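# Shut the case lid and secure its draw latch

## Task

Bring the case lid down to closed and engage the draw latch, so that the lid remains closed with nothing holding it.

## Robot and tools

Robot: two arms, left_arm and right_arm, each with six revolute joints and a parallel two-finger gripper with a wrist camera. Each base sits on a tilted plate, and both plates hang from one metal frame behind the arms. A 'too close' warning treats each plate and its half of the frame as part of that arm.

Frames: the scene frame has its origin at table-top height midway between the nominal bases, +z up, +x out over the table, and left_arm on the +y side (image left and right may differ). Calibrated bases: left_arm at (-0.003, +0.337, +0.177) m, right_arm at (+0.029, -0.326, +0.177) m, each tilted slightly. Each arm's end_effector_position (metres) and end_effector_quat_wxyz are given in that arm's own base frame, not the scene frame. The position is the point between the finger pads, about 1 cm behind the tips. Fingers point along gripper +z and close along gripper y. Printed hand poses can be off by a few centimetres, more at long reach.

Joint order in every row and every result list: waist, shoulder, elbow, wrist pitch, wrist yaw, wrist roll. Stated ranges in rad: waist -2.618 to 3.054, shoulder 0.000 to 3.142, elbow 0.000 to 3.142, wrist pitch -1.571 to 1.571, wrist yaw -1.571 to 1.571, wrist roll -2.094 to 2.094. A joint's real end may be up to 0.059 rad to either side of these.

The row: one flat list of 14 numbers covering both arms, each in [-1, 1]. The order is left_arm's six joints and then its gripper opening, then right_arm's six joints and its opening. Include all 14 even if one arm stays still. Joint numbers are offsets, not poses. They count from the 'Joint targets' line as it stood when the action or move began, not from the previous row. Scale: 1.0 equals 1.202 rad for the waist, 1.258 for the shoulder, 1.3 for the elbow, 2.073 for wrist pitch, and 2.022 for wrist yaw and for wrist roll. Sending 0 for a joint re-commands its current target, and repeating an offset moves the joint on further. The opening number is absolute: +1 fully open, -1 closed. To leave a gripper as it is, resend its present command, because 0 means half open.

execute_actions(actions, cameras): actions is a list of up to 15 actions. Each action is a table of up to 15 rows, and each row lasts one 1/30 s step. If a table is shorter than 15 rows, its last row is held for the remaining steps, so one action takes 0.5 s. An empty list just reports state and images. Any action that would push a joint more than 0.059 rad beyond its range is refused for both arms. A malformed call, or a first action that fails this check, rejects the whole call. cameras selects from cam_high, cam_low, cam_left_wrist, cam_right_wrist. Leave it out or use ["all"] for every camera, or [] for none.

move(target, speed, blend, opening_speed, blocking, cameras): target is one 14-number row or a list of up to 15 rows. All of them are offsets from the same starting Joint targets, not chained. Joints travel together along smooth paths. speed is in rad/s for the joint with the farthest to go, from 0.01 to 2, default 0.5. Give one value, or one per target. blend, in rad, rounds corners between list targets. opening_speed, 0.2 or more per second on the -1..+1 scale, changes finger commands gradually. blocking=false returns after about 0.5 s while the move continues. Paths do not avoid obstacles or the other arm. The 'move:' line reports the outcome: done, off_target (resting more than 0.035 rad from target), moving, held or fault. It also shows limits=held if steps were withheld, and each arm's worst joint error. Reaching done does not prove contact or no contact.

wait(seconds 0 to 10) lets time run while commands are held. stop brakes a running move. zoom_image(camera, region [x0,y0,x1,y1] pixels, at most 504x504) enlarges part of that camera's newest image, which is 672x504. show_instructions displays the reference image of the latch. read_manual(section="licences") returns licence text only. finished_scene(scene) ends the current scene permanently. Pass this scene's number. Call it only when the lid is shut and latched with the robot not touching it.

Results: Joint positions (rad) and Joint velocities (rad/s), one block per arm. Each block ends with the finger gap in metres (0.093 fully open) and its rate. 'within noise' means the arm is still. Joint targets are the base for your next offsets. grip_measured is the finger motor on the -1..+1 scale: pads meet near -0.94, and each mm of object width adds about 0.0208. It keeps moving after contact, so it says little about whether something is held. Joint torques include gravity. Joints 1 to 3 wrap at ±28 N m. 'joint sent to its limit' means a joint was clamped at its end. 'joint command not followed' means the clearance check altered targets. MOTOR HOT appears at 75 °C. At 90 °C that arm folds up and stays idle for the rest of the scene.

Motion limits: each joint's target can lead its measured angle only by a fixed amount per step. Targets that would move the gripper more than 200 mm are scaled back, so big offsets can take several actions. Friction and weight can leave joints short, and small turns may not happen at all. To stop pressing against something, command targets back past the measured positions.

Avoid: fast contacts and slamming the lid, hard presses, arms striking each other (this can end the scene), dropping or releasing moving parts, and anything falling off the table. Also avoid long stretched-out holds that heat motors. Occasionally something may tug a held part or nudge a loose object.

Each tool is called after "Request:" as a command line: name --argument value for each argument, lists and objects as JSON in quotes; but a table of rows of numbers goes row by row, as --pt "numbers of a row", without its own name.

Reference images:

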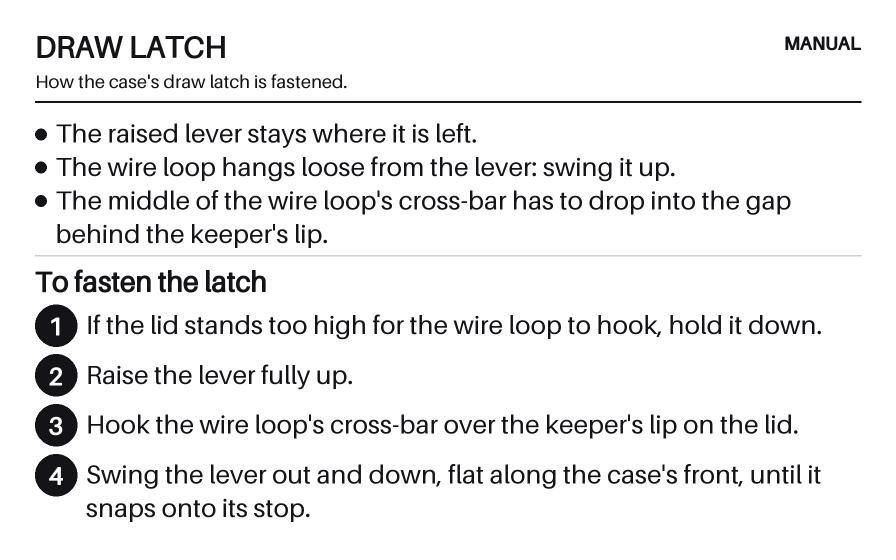

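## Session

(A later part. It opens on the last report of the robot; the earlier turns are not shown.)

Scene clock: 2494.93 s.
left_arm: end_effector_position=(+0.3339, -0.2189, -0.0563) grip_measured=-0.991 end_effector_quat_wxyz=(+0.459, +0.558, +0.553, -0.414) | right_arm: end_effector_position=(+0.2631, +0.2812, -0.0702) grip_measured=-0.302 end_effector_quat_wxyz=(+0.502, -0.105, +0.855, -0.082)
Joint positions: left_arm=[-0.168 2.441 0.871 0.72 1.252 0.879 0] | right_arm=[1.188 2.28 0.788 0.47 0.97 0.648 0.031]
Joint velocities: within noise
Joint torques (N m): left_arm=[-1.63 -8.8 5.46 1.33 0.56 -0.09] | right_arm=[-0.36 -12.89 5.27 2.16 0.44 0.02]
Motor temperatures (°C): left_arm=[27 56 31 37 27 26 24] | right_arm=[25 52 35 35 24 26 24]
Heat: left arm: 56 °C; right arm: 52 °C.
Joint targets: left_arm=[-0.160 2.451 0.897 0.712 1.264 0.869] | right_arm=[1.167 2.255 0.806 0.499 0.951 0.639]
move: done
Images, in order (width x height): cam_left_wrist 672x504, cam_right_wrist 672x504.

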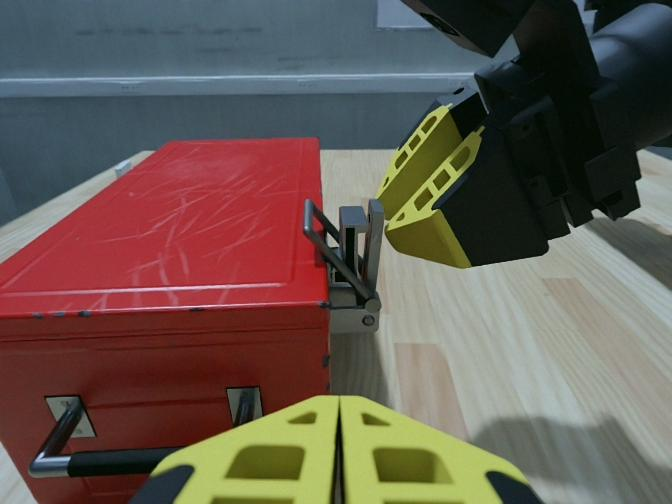

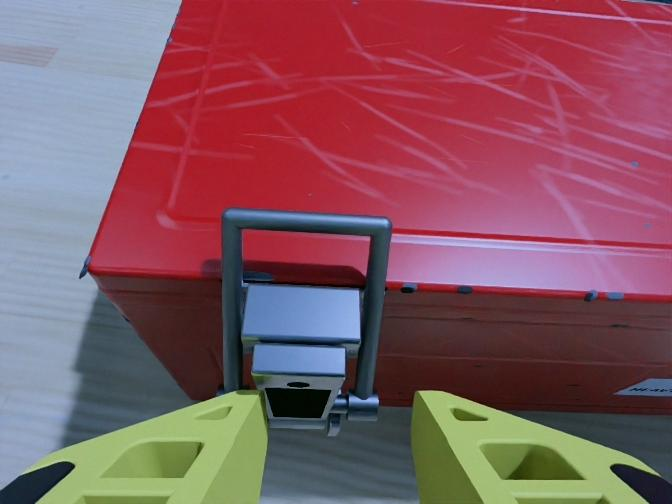

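Request:
move --target '[0,0,0,0,0,0,-1,0.0491,-0.0183,-0.0123,-0.0236,0.0143,0.0401,-0.3]' --speed 0.25 --cameras '["cam_left_wrist","cam_right_wrist"]'

Scene clock: 2504.57 s.
left_arm: end_effector_position=(+0.3339, -0.2189, -0.0563) grip_measured=-0.991 end_effector_quat_wxyz=(+0.459, +0.558, +0.553, -0.414) | right_arm: end_effector_position=(+0.2538, +0.2936, -0.0630) grip_measured=-0.302 end_effector_quat_wxyz=(+0.509, -0.090, +0.855, -0.051)
Joint positions: left_arm=[-0.168 2.441 0.871 0.72 1.252 0.879 0] | right_arm=[1.224 2.258 0.788 0.464 0.97 0.711 0.031]
Joint velocities: within noise
Joint torques (N m): left_arm=[-1.59 -8.8 5.44 1.36 0.56 -0.1] | right_arm=[1.33 -12.88 4.19 1.68 0.76 0.19]
Motor temperatures (°C): left_arm=[27 55 31 37 27 26 24] | right_arm=[25 52 36 36 24 26 24]
Heat: left arm: 55 °C; right arm: 52 °C.
Joint targets: left_arm=[-0.160 2.451 0.897 0.712 1.264 0.869] | right_arm=[1.226 2.232 0.790 0.450 0.980 0.720]
move: done
Images, in order (width x height): cam_left_wrist 672x504, cam_right_wrist 672x504.

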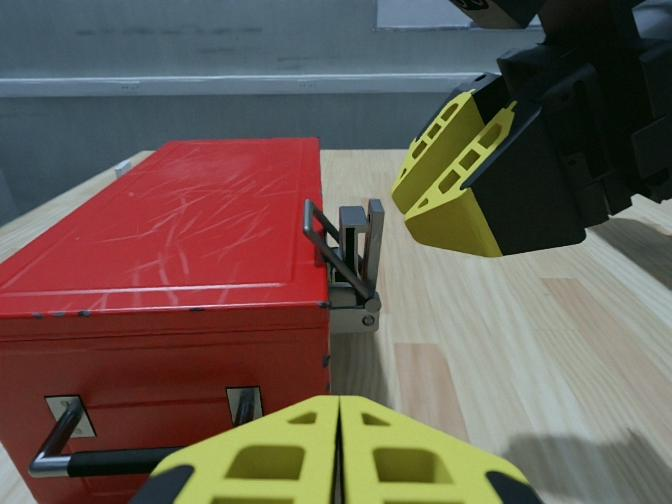

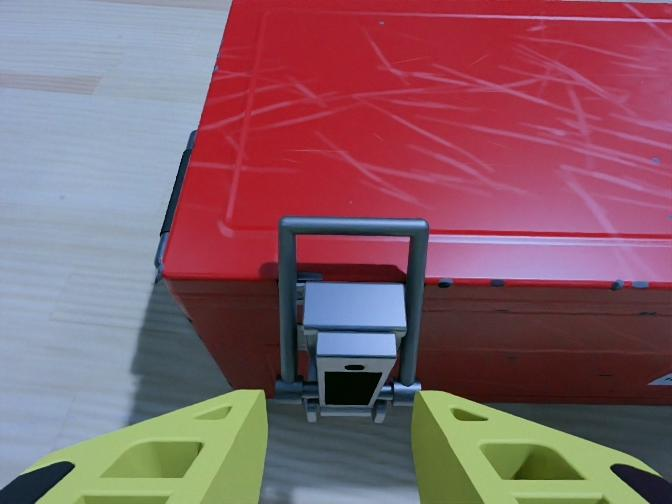

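Request:
move --target '[0,0,0,0,0,0,-1,-0.0566,0.0092,0.0123,0.0313,-0.0173,-0.0425,-0.3]' --speed 0.25 --cameras '["cam_left_wrist","cam_right_wrist"]'

Request:
zoom_image --camera "cam_left_wrist" --region '[260, 160, 480, 350]'

Scene clock: 2509.80 s.
left_arm: end_effector_position=(+0.3339, -0.2189, -0.0563) grip_measured=-0.991 end_effector_quat_wxyz=(+0.459, +0.558, +0.553, -0.414) | right_arm: end_effector_position=(+0.2718, +0.2858, -0.0605) grip_measured=-0.302 end_effector_quat_wxyz=(+0.509, -0.086, +0.854, -0.062)
Joint positions: left_arm=[-0.168 2.441 0.871 0.72 1.252 0.879 0] | right_arm=[1.167 2.258 0.788 0.508 0.955 0.644 0.031]
Joint velocities: within noise
Joint torques (N m): left_arm=[-1.59 -8.83 5.45 1.35 0.56 -0.1] | right_arm=[0.61 -11.75 5.44 1.99 0.5 -0.05]
Motor temperatures (°C): left_arm=[27 55 31 37 27 26 24] | right_arm=[25 51 36 36 24 26 23]
Heat: left arm: 55 °C; right arm: 51 °C.
Joint targets: left_arm=[-0.160 2.451 0.897 0.712 1.264 0.869] | right_arm=[1.158 2.244 0.806 0.515 0.945 0.634]
move: done
Images, in order (width x height): cam_left_wrist 672x504, cam_right_wrist 672x504.

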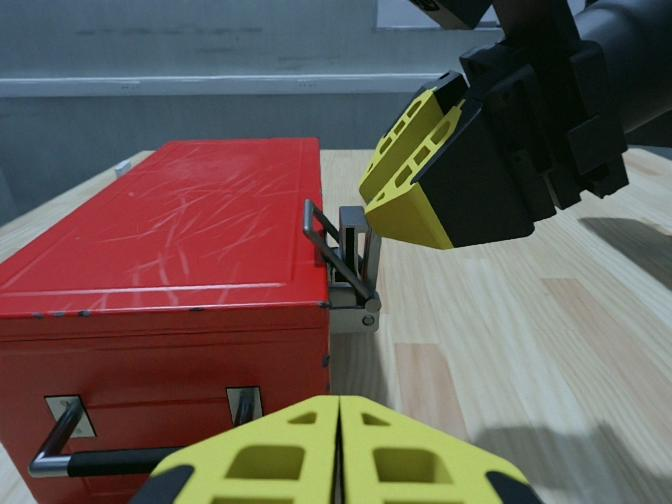

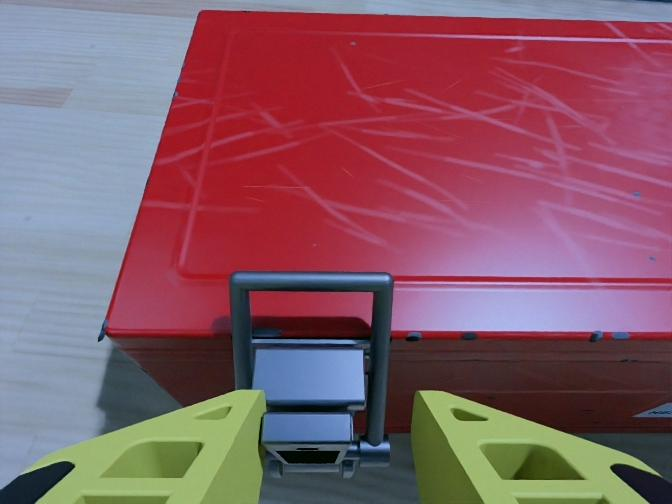

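Scaled by 2.291 from the camera's 672x504 image, which has a finer 960x720 frame.

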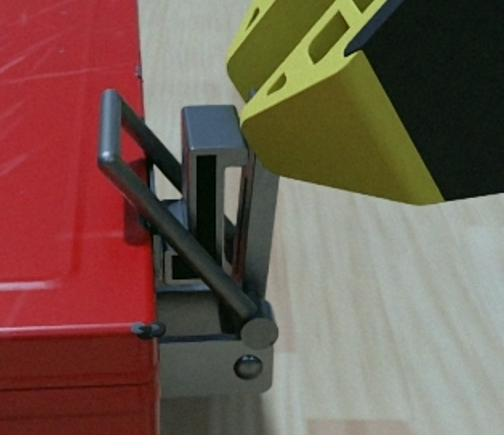

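Request:
move --target '[0,0,0,0,0,0,-1,0.0233,0.0048,0.0100,-0.0029,0.001,0.0054,-0.3]' --speed 0.2 --cameras '["cam_left_wrist","cam_right_wrist"]'

Request:
zoom_image --camera "cam_left_wrist" --region '[260, 160, 480, 350]'

Scene clock: 2517.20 s.
left_arm: end_effector_position=(+0.3339, -0.2189, -0.0563) grip_measured=-0.991 end_effector_quat_wxyz=(+0.459, +0.558, +0.553, -0.414) | right_arm: end_effector_position=(+0.2690, +0.2938, -0.0585) grip_measured=-0.302 end_effector_quat_wxyz=(+0.512, -0.090, +0.853, -0.054)
Joint positions: left_arm=[-0.168 2.441 0.871 0.72 1.252 0.879 0] | right_arm=[1.182 2.258 0.799 0.508 0.955 0.643 0.031]
Joint velocities: within noise
Joint torques (N m): left_arm=[-1.59 -8.79 5.48 1.34 0.57 -0.09] | right_arm=[1.55 -11.23 5.64 1.94 0.52 0.1]
Motor temperatures (°C): left_arm=[27 55 31 37 27 26 24] | right_arm=[25 51 37 36 24 26 23]
Heat: left arm: 55 °C; right arm: 51 °C.
Joint targets: left_arm=[-0.160 2.451 0.897 0.712 1.264 0.869] | right_arm=[1.186 2.250 0.819 0.509 0.947 0.645]
move: done
Images, in order (width x height): cam_left_wrist 672x504, cam_right_wrist 672x504.

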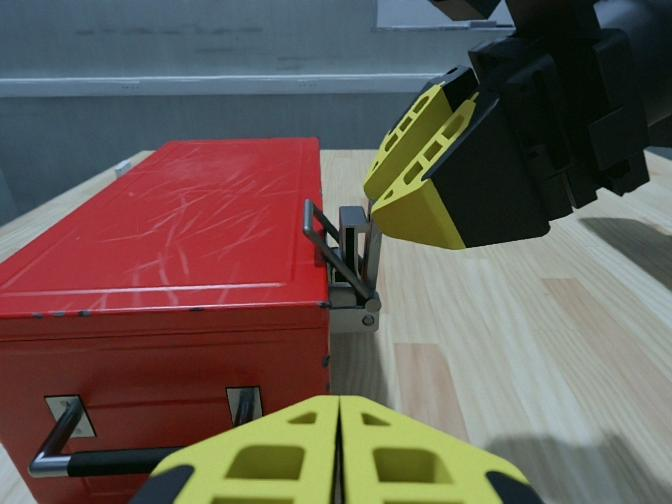

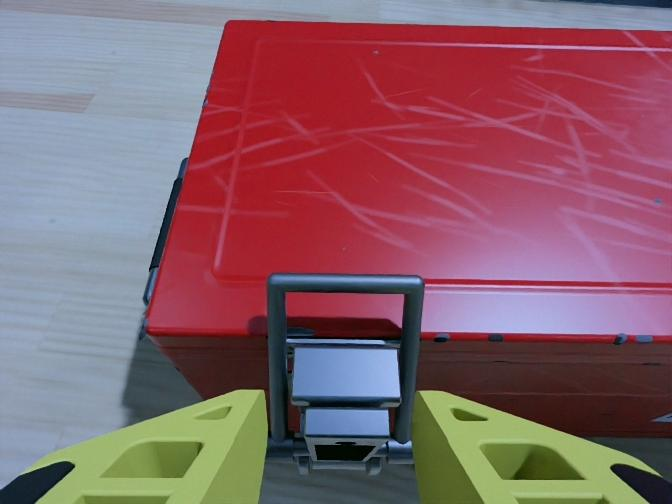

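Scaled by 2.291 from the camera's 672x504 image, which has a finer 960x720 frame.

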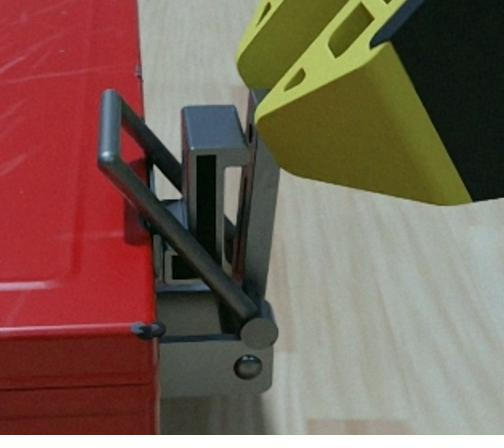

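Request:
move --target '[0,0,0,0,0,0,-1,0,0,0,0,0,0,-1]' --opening_speed 0.7 --cameras '[]'

Request:
move --target '[0,0,0,0,0,0,-1,0.0313,0.0733,-0.0533,0.1224,0.0536,-0.0411,-1]' --speed 0.25 --cameras '["cam_left_wrist","cam_right_wrist"]'

Request:
zoom_image --camera "cam_left_wrist" --region '[260, 160, 480, 350]'

Scene clock: 2543.67 s.
left_arm: end_effector_position=(+0.3339, -0.2189, -0.0563) grip_measured=-0.991 end_effector_quat_wxyz=(+0.459, +0.558, +0.553, -0.415) | right_arm: end_effector_position=(+0.2691, +0.2929, -0.0583) grip_measured=-0.736 end_effector_quat_wxyz=(+0.513, -0.090, +0.852, -0.056)
Joint positions: left_arm=[-0.168 2.441 0.871 0.72 1.252 0.879 0] | right_arm=[1.182 2.258 0.799 0.505 0.96 0.643 0.01]
Joint velocities: within noise
Joint torques (N m): left_arm=[-1.59 -8.77 5.45 1.34 0.57 -0.09] | right_arm=[1.55 -11.21 5.64 1.97 0.48 0.1]
Motor temperatures (°C): left_arm=[27 55 31 36 27 26 24] | right_arm=[25 49 38 36 24 26 23]
Heat: left arm: 55 °C; right arm: 49 °C.
Joint targets: left_arm=[-0.160 2.451 0.897 0.711 1.264 0.870] | right_arm=[1.186 2.250 0.819 0.509 0.947 0.645]
move: done
No camera images: "cameras" was empty.

Scene clock: 2545.17 s.
left_arm: end_effector_position=(+0.3339, -0.2189, -0.0563) grip_measured=-0.991 end_effector_quat_wxyz=(+0.459, +0.558, +0.553, -0.415) | right_arm: end_effector_position=(+0.2640, +0.2921, -0.0597) grip_measured=-0.736 end_effector_quat_wxyz=(+0.555, -0.090, +0.825, -0.053)
Joint positions: left_arm=[-0.168 2.441 0.871 0.72 1.252 0.879 0] | right_arm=[1.214 2.331 0.755 0.728 1.041 0.571 0.01]
Joint velocities: within noise
Joint torques (N m): left_arm=[-1.63 -8.79 5.46 1.34 0.57 -0.09] | right_arm=[1.95 -9.31 3.21 2.41 0.74 0.02]
Motor temperatures (°C): left_arm=[27 55 31 36 27 26 24] | right_arm=[25 49 38 36 24 26 24]
Heat: left arm: 55 °C; right arm: 49 °C.
Joint targets: left_arm=[-0.160 2.451 0.897 0.711 1.264 0.870] | right_arm=[1.224 2.342 0.749 0.763 1.055 0.562]
move: done
Images, in order (width x height): cam_left_wrist 672x504, cam_right_wrist 672x504.

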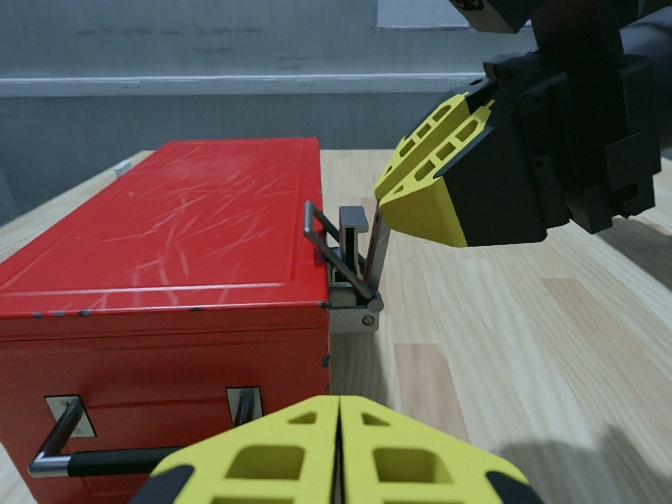

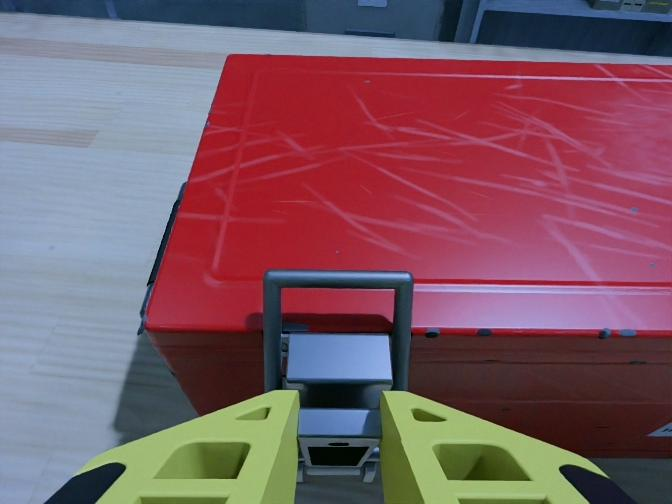

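Scaled by 2.291 from the camera's 672x504 image, which has a finer 960x720 frame.

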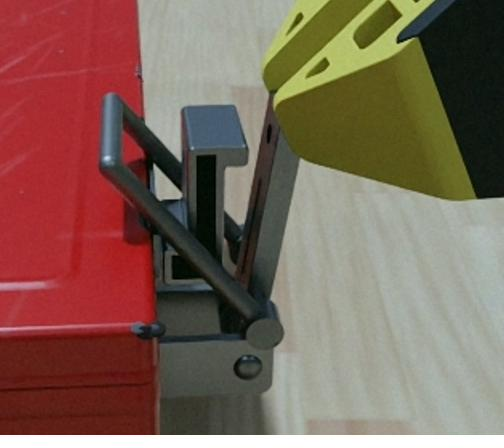

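Request:
move --pt "0 0 0 0 0 0 -1 0.0293 0.1033 -0.0277 0.1725 0.0414 -0.0791 -1" --pt "0 0 0 0 0 0 -1 0.0504 0.2267 -0.0243 0.3534 0.0676 -0.1786 -1" --speed 0.3 --blend 0.05 --cameras '["cam_left_wrist","cam_right_wrist"]'

Request:
zoom_image --camera "cam_left_wrist" --region '[260, 160, 480, 350]'

Scene clock: 2552.47 s.
left_arm: end_effector_position=(+0.3339, -0.2189, -0.0563) grip_measured=-0.991 end_effector_quat_wxyz=(+0.459, +0.558, +0.553, -0.415) | right_arm: end_effector_position=(+0.2512, +0.2896, -0.0657) grip_measured=-0.736 end_effector_quat_wxyz=(+0.645, -0.098, +0.757, -0.046)
Joint positions: left_arm=[-0.168 2.441 0.871 0.72 1.252 0.879 0] | right_arm=[1.275 2.62 0.718 1.454 1.182 0.219 0.01]
Joint velocities: within noise
Joint torques (N m): left_arm=[-1.58 -8.83 5.48 1.34 0.55 -0.09] | right_arm=[1.78 -9.94 1.91 2.66 0.5 -0.06]
Motor temperatures (°C): left_arm=[27 55 31 36 27 26 24] | right_arm=[25 49 37 37 24 26 24]
Heat: left arm: 55 °C; right arm: 49 °C.
Joint targets: left_arm=[-0.160 2.451 0.897 0.712 1.264 0.869] | right_arm=[1.284 2.627 0.718 1.496 1.192 0.201]
move: off_target (right_arm); right_arm: the wrist pitch is farthest, 0.042 rad from its target
Images, in order (width x height): cam_left_wrist 672x504, cam_right_wrist 672x504.

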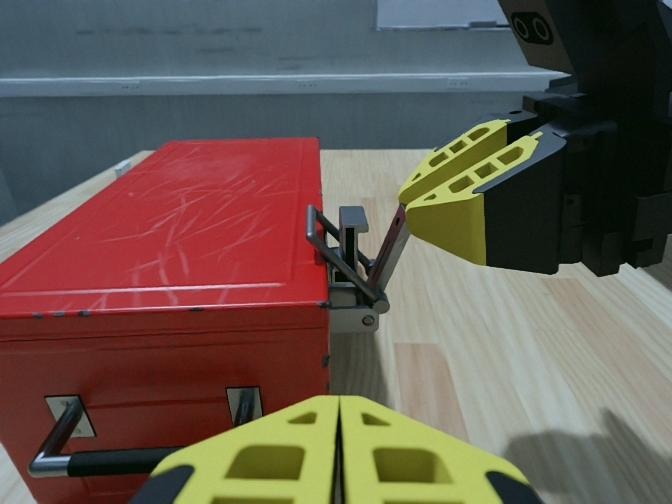

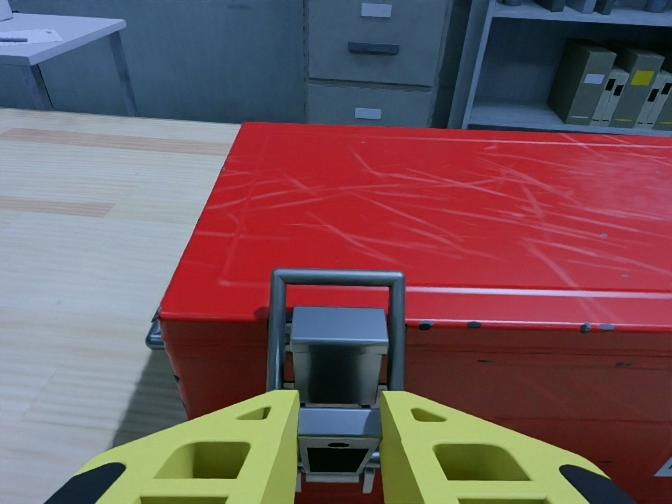

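Scaled by 2.291 from the camera's 672x504 image, which has a finer 960x720 frame.

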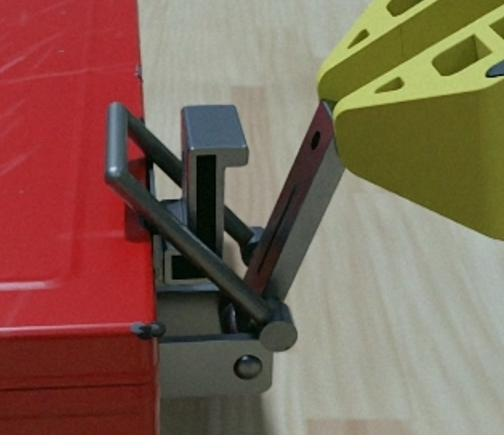

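Request:
move --target '[0,0,0,0,0,0,-1,0.0410,0.0502,0,0.0027,0.0220,0.0296,-0.70]' --speed 0.1 --cameras '["cam_left_wrist","cam_right_wrist"]'

Request:
zoom_image --camera "cam_left_wrist" --region '[260, 160, 480, 350]'

Scene clock: 2576.90 s.
left_arm: end_effector_position=(+0.3339, -0.2189, -0.0563) grip_measured=-0.991 end_effector_quat_wxyz=(+0.459, +0.558, +0.553, -0.415) | right_arm: end_effector_position=(+0.2377, +0.2868, -0.0737) grip_measured=-0.690 end_effector_quat_wxyz=(+0.652, -0.090, +0.752, -0.040)
Joint positions: left_arm=[-0.168 2.441 0.871 0.72 1.252 0.879 0] | right_arm=[1.318 2.672 0.718 1.502 1.228 0.249 0.012]
Joint velocities: within noise
Joint torques (N m): left_arm=[-1.57 -8.83 5.39 1.34 0.56 -0.09] | right_arm=[2.15 -8.77 1.61 2.13 0.49 0.15]
Motor temperatures (°C): left_arm=[27 55 31 35 27 26 24] | right_arm=[25 48 35 40 24 26 25]
Heat: left arm: 55 °C; right arm: 48 °C.
Joint targets: left_arm=[-0.160 2.451 0.897 0.712 1.264 0.869] | right_arm=[1.334 2.690 0.718 1.501 1.237 0.261]
move: done
Images, in order (width x height): cam_left_wrist 672x504, cam_right_wrist 672x504.

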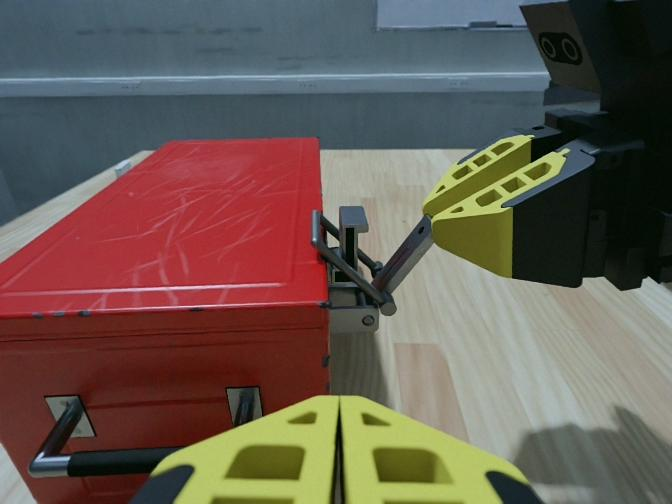

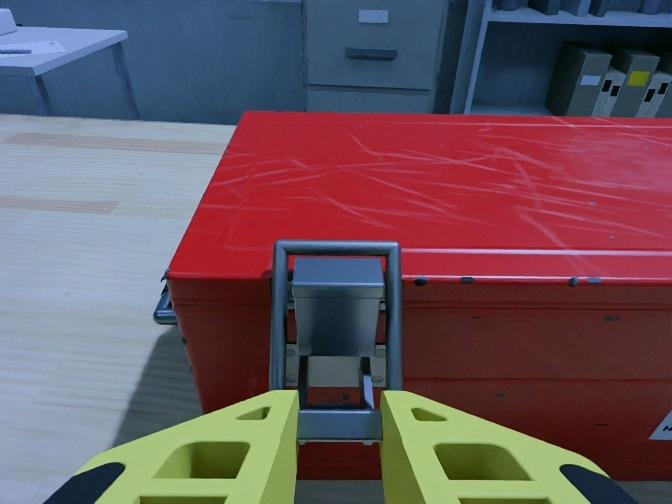

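Scaled by 2.291 from the camera's 672x504 image, which has a finer 960x720 frame.

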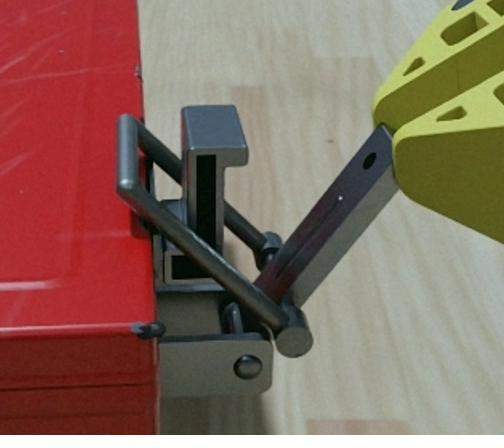

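Request:
move --target '[0,0,0,0,0,0,-1,0.0242,0.0372,0.0086,-0.0026,0.0128,0.0214,-0.70]' --speed 0.1 --cameras '["cam_left_wrist","cam_right_wrist"]'

Request:
zoom_image --camera "cam_left_wrist" --region '[260, 160, 480, 350]'

Scene clock: 2580.97 s.
left_arm: end_effector_position=(+0.3339, -0.2189, -0.0563) grip_measured=-0.991 end_effector_quat_wxyz=(+0.459, +0.558, +0.553, -0.415) | right_arm: end_effector_position=(+0.2271, +0.2839, -0.0839) grip_measured=-0.690 end_effector_quat_wxyz=(+0.653, -0.088, +0.751, -0.036)
Joint positions: left_arm=[-0.168 2.441 0.871 0.72 1.252 0.879 0] | right_arm=[1.352 2.716 0.722 1.511 1.256 0.291 0.012]
Joint velocities: within noise
Joint torques (N m): left_arm=[-1.63 -8.79 5.44 1.34 0.57 -0.09] | right_arm=[1.73 -8.43 1.94 1.92 0.49 0.19]
Motor temperatures (°C): left_arm=[27 55 31 35 27 26 24] | right_arm=[25 47 35 40 24 26 25]
Heat: left arm: 55 °C; right arm: 47 °C.
Joint targets: left_arm=[-0.160 2.451 0.897 0.712 1.264 0.869] | right_arm=[1.363 2.737 0.729 1.496 1.263 0.304]
move: done
Images, in order (width x height): cam_left_wrist 672x504, cam_right_wrist 672x504.

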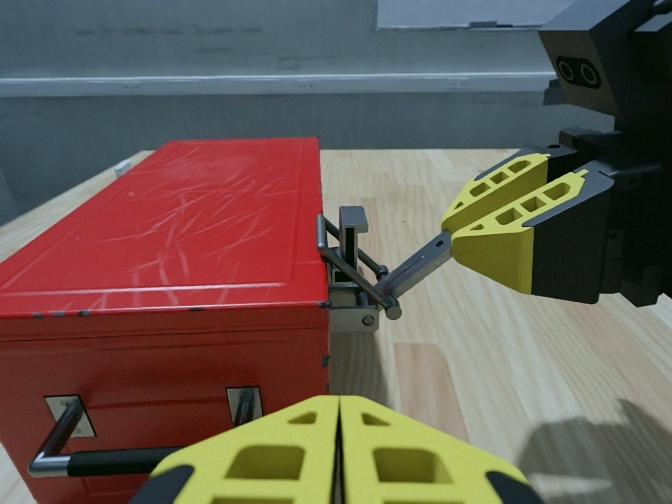

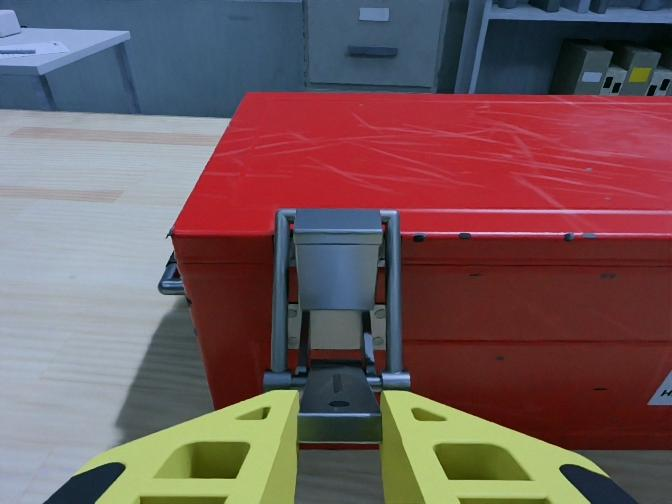

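Scaled by 2.291 from the camera's 672x504 image, which has a finer 960x720 frame.

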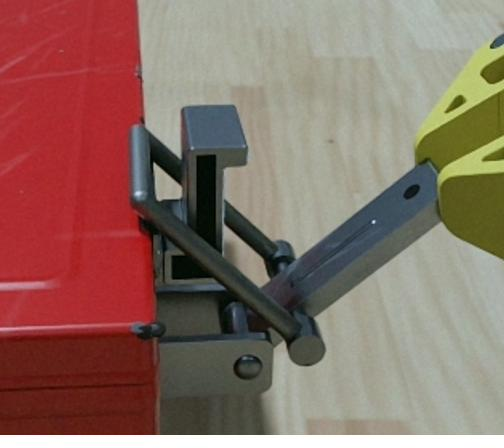

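Request:
move --target '[0,0,0,0,0,0,-1,0.0210,0.0806,0.0325,0.0081,0.0107,0.0223,-0.70]' --speed 0.1 --cameras '["cam_left_wrist","cam_right_wrist"]'

Request:
zoom_image --camera "cam_left_wrist" --region '[260, 160, 480, 350]'

Scene clock: 2594.97 s.
left_arm: end_effector_position=(+0.3339, -0.2189, -0.0563) grip_measured=-0.991 end_effector_quat_wxyz=(+0.459, +0.558, +0.553, -0.415) | right_arm: end_effector_position=(+0.2154, +0.2792, -0.1066) grip_measured=-0.690 end_effector_quat_wxyz=(+0.656, -0.086, +0.749, -0.034)
Joint positions: left_arm=[-0.168 2.441 0.871 0.72 1.252 0.879 0] | right_arm=[1.391 2.816 0.76 1.533 1.293 0.339 0.012]
Joint velocities: within noise
Joint torques (N m): left_arm=[-1.61 -8.81 5.44 1.34 0.57 -0.09] | right_arm=[0.66 -8.4 1.89 1.81 0.35 0.16]
Motor temperatures (°C): left_arm=[27 55 31 35 27 26 24] | right_arm=[25 46 35 37 24 26 24]
Heat: left arm: 55 °C; right arm: 46 °C.
Joint targets: left_arm=[-0.160 2.451 0.897 0.712 1.264 0.869] | right_arm=[1.388 2.838 0.771 1.513 1.284 0.349]
move: done
Images, in order (width x height): cam_left_wrist 672x504, cam_right_wrist 672x504.

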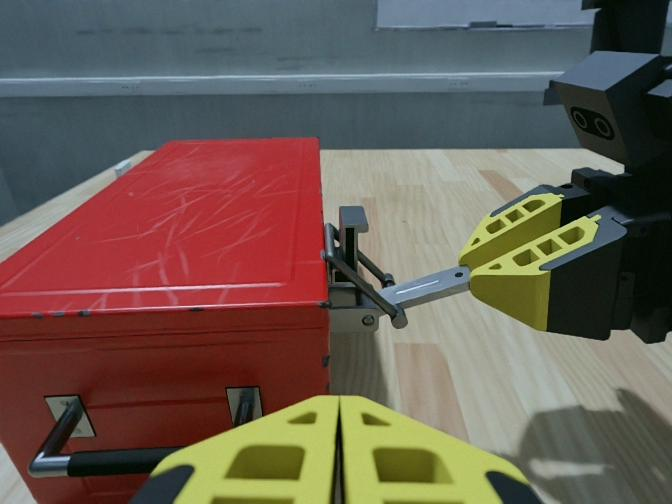

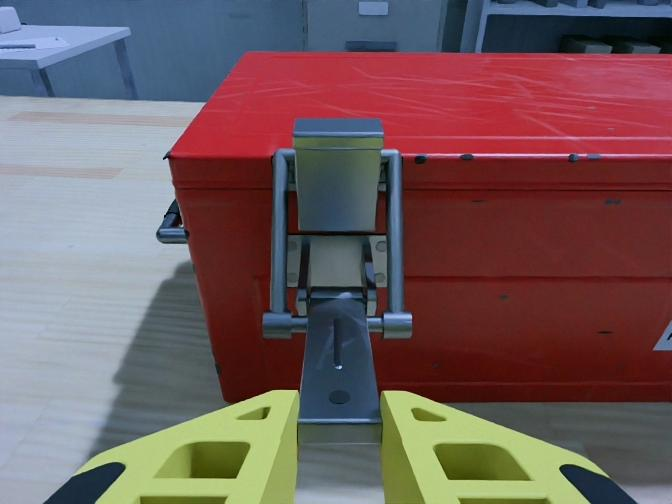

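Scaled by 2.291 from the camera's 672x504 image, which has a finer 960x720 frame.

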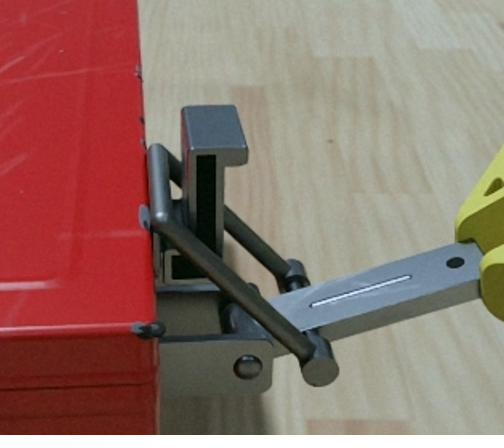

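Request:
move --pt "0 0 0 0 0 0 -1 0 0 0 0 0 0 -0.2" --pt "0 0 0 0 0 0 -1 0.1070 -0.1063 -0.0241 -0.2219 0.0481 0.1815 -0.2" --pt "0 0 0 0 0 0 -1 0.0516 -0.3879 0.0608 -0.4404 -0.0415 0.2230 -0.2" --speed '[0.3,0.3,0.6]' --opening_speed 0.6 --cameras '["cam_left_wrist","cam_right_wrist"]'

Request:
zoom_image --camera "cam_left_wrist" --region '[260, 160, 480, 350]'

Scene clock: 2653.83 s.
left_arm: end_effector_position=(+0.3339, -0.2189, -0.0563) grip_measured=-0.991 end_effector_quat_wxyz=(+0.459, +0.558, +0.553, -0.415) | right_arm: end_effector_position=(+0.1981, +0.3386, -0.0501) grip_measured=-0.202 end_effector_quat_wxyz=(+0.602, -0.080, +0.795, +0.003)
Joint positions: left_arm=[-0.168 2.441 0.871 0.72 1.252 0.879 0] | right_arm=[1.456 2.37 0.838 0.614 1.216 0.791 0.035]
Joint velocities: within noise
Joint torques (N m): left_arm=[-1.62 -8.8 5.48 1.34 0.57 -0.08] | right_arm=[0.36 -12.81 4.77 1.65 0.48 0.15]
Motor temperatures (°C): left_arm=[27 55 31 34 28 26 24] | right_arm=[24 46 34 35 24 26 24]
Heat: left arm: 55 °C; right arm: 46 °C.
Joint targets: left_arm=[-0.160 2.451 0.897 0.712 1.264 0.869] | right_arm=[1.450 2.350 0.850 0.600 1.200 0.800]
move: done
Images, in order (width x height): cam_left_wrist 672x504, cam_right_wrist 672x504.

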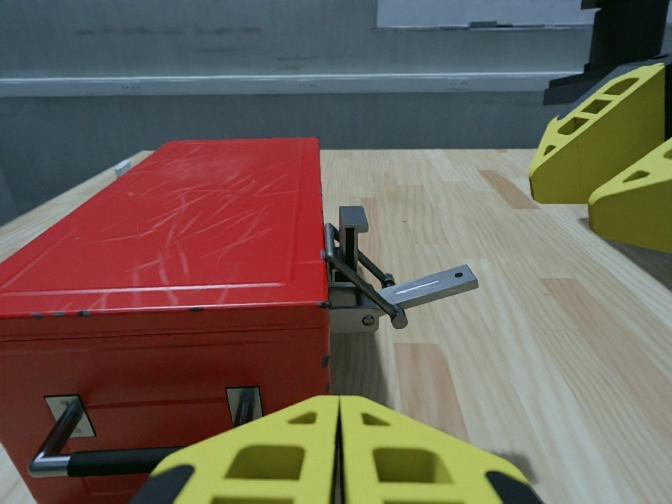

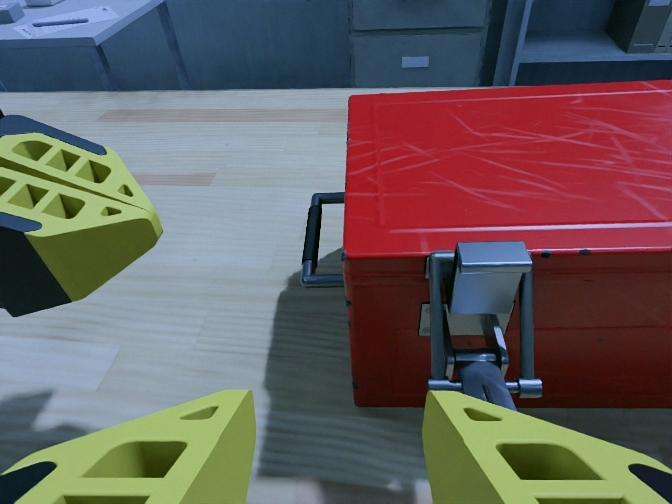

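Scaled by 2.291 from the camera's 672x504 image, which has a finer 960x720 frame.

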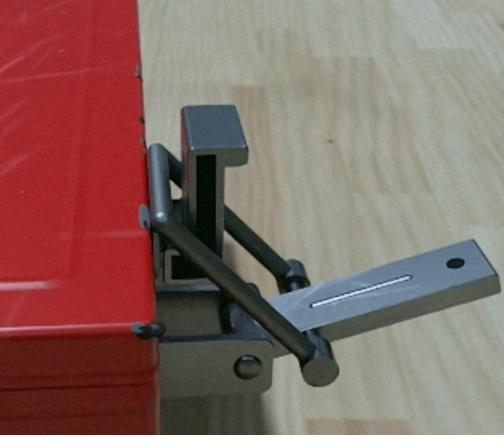

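Request:
execute_actions --actions '[]' --cameras '["cam_left_wrist","cam_right_wrist"]'

Scene clock: 2667.40 s.
left_arm: end_effector_position=(+0.3339, -0.2189, -0.0563) grip_measured=-0.991 end_effector_quat_wxyz=(+0.459, +0.558, +0.553, -0.415) | right_arm: end_effector_position=(+0.1981, +0.3385, -0.0502) grip_measured=-0.202 end_effector_quat_wxyz=(+0.601, -0.081, +0.795, +0.003)
Joint positions: left_arm=[-0.168 2.441 0.871 0.72 1.252 0.879 0] | right_arm=[1.456 2.37 0.838 0.613 1.216 0.791 0.035]
Joint velocities: within noise
Joint torques (N m): left_arm=[-1.59 -8.8 5.49 1.34 0.56 -0.09] | right_arm=[0.35 -12.81 4.77 1.66 0.51 0.15]
Motor temperatures (°C): left_arm=[27 55 31 34 28 26 24] | right_arm=[24 47 35 34 24 26 24]
Heat: left arm: 55 °C; right arm: 47 °C.
Joint targets: left_arm=[-0.160 2.451 0.897 0.712 1.264 0.869] | right_arm=[1.450 2.350 0.850 0.600 1.200 0.800]
Tool commands: left_gripper/opening=-1.0 right_gripper/opening=-0.2
Images, in order (width x height): cam_left_wrist 672x504, cam_right_wrist 672x504.

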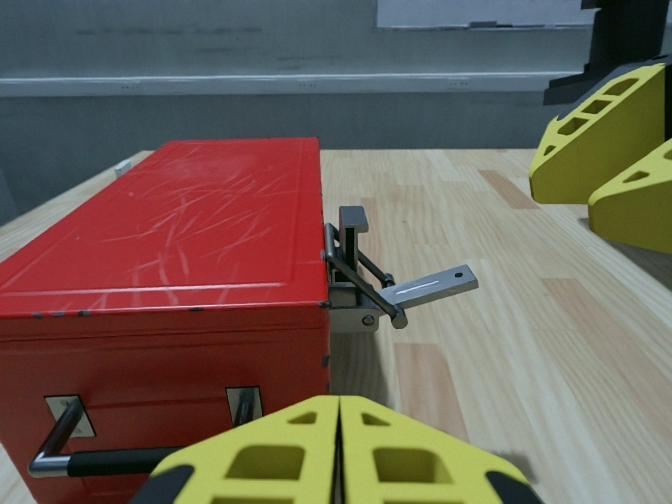

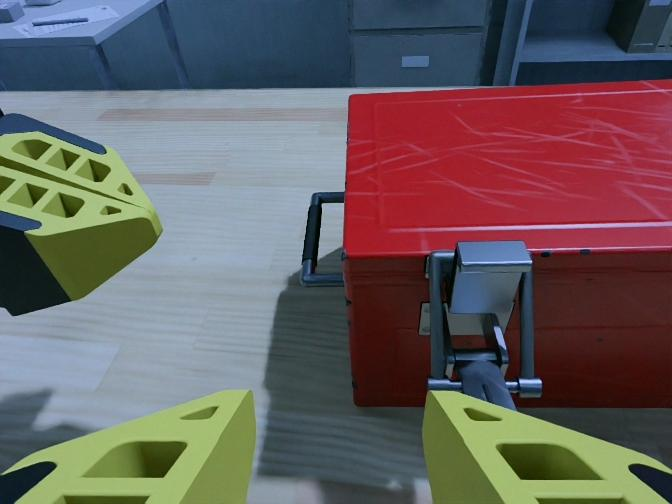

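Request:
move --target '[0,0,0,0,0,0,-1,-0.3499,-0.1733,0.3238,-0.6464,-0.461,0.0615,-1]' --speed 0.6 --cameras '["cam_left_wrist","cam_right_wrist"]'

Scene clock: 2677.47 s.
left_arm: end_effector_position=(+0.3339, -0.2189, -0.0563) grip_measured=-0.991 end_effector_quat_wxyz=(+0.459, +0.558, +0.553, -0.415) | right_arm: end_effector_position=(+0.2186, +0.2750, -0.0584) grip_measured=-0.979 end_effector_quat_wxyz=(+0.098, -0.063, +0.987, -0.107)
Joint positions: left_arm=[-0.168 2.441 0.871 0.72 1.252 0.879 0] | right_arm=[1.034 2.158 1.248 -0.729 0.283 0.915 0]
Joint velocities: within noise
Joint torques (N m): left_arm=[-1.65 -8.77 5.39 1.35 0.57 -0.09] | right_arm=[1.18 -13.64 7.15 0.5 0.25 0.16]
Motor temperatures (°C): left_arm=[27 55 31 34 28 26 24] | right_arm=[24 48 35 34 24 26 24]
Heat: left arm: 55 °C; right arm: 48 °C.
Joint targets: left_arm=[-0.160 2.451 0.897 0.712 1.264 0.869] | right_arm=[1.029 2.132 1.271 -0.740 0.268 0.924]
move: done
Images, in order (width x height): cam_left_wrist 672x504, cam_right_wrist 672x504.

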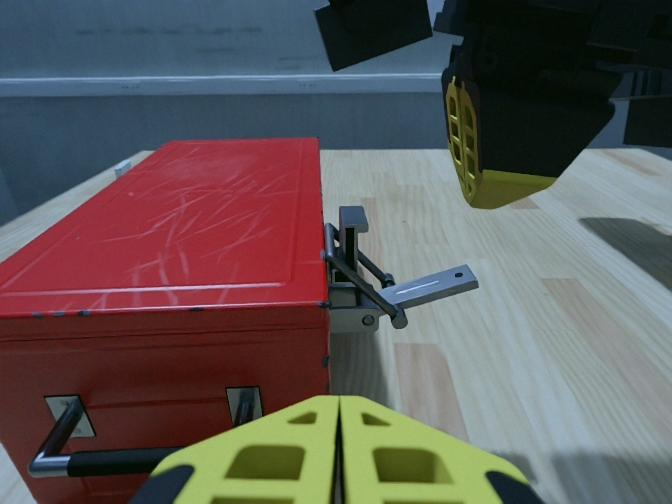

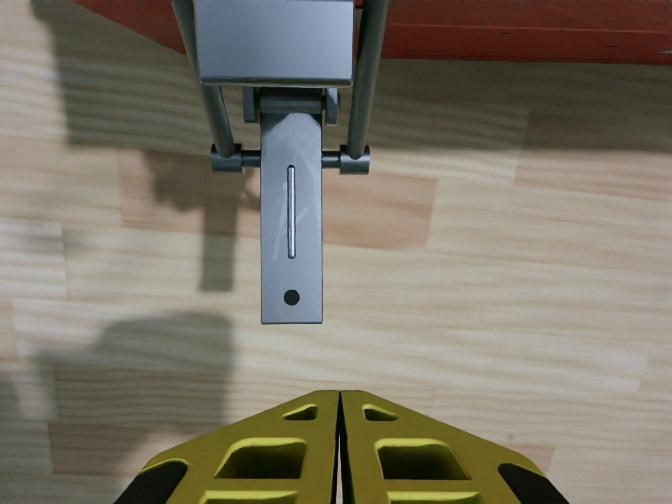

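Request:
move --target '[0,0,0,0,0,0,-1,-0.002,0.0461,-0.0023,0.0434,-0.0064,0.003,-1]' --speed 0.3 --cameras '["cam_left_wrist","cam_right_wrist"]'

Scene clock: 2690.37 s.
left_arm: end_effector_position=(+0.3339, -0.2189, -0.0563) grip_measured=-0.991 end_effector_quat_wxyz=(+0.459, +0.558, +0.553, -0.415) | right_arm: end_effector_position=(+0.2235, +0.2875, -0.0654) grip_measured=-0.979 end_effector_quat_wxyz=(+0.107, -0.057, +0.989, -0.081)
Joint positions: left_arm=[-0.168 2.441 0.871 0.72 1.252 0.879 0] | right_arm=[1.034 2.175 1.248 -0.659 0.27 0.921 0]
Joint velocities: within noise
Joint torques (N m): left_arm=[-1.62 -8.83 5.46 1.35 0.56 -0.09] | right_arm=[1.01 -9.72 6.94 0.89 0.21 0.15]
Motor temperatures (°C): left_arm=[27 55 31 34 28 26 24] | right_arm=[24 51 38 33 24 26 24]
Heat: left arm: 55 °C; right arm: 51 °C.
Joint targets: left_arm=[-0.160 2.451 0.897 0.712 1.264 0.869] | right_arm=[1.027 2.190 1.268 -0.650 0.255 0.930]
move: done
Images, in order (width x height): cam_left_wrist 672x504, cam_right_wrist 672x504.

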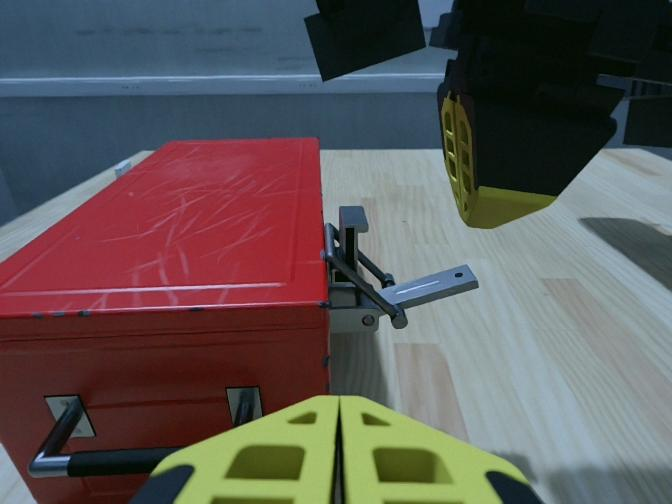

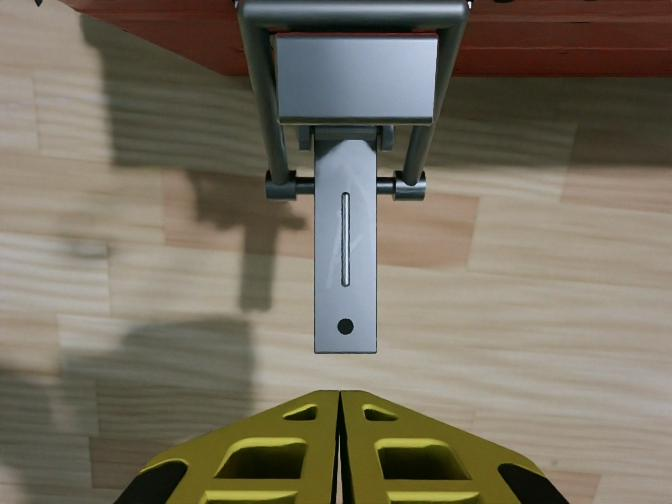

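Request:
move --pt "0 0 0 0 0 0 -1 -0.0042 0.0493 -0.0254 0.0376 0.0064 -0.0025 -1" --pt "0 0 0 0 0 0 -1 0.049 0.0648 -0.1431 0.1629 0.0763 0.009 -1" --speed 0.25 --blend 0.05 --cameras '["cam_left_wrist","cam_right_wrist"]'

Scene clock: 2699.97 s.
left_arm: end_effector_position=(+0.3339, -0.2189, -0.0563) grip_measured=-0.991 end_effector_quat_wxyz=(+0.459, +0.558, +0.553, -0.415) | right_arm: end_effector_position=(+0.2265, +0.2877, -0.1109) grip_measured=-0.979 end_effector_quat_wxyz=(+0.190, -0.061, +0.978, -0.067)
Joint positions: left_arm=[-0.168 2.441 0.871 0.72 1.252 0.879 0] | right_arm=[1.082 2.255 1.095 -0.321 0.396 0.94 0]
Joint velocities: within noise
Joint torques (N m): left_arm=[-1.57 -8.79 5.45 1.36 0.57 -0.08] | right_arm=[1.7 -9.54 3.81 1.11 0.58 0.16]
Motor temperatures (°C): left_arm=[27 55 31 34 28 26 24] | right_arm=[24 50 38 33 24 26 24]
Heat: left arm: 55 °C; right arm: 50 °C.
Joint targets: left_arm=[-0.160 2.451 0.897 0.712 1.264 0.869] | right_arm=[1.086 2.272 1.082 -0.313 0.410 0.949]
move: done; blend cut to 0.039 rad at target 1
Images, in order (width x height): cam_left_wrist 672x504, cam_right_wrist 672x504.

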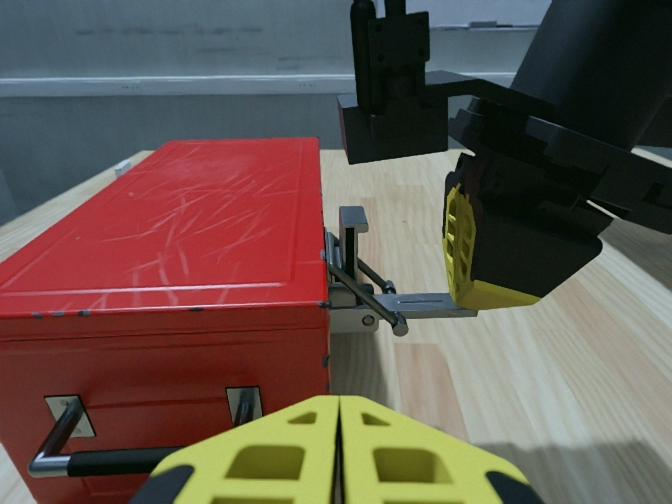

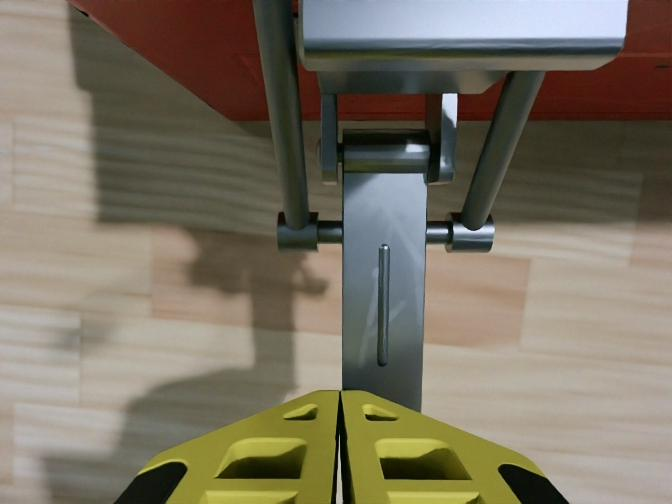

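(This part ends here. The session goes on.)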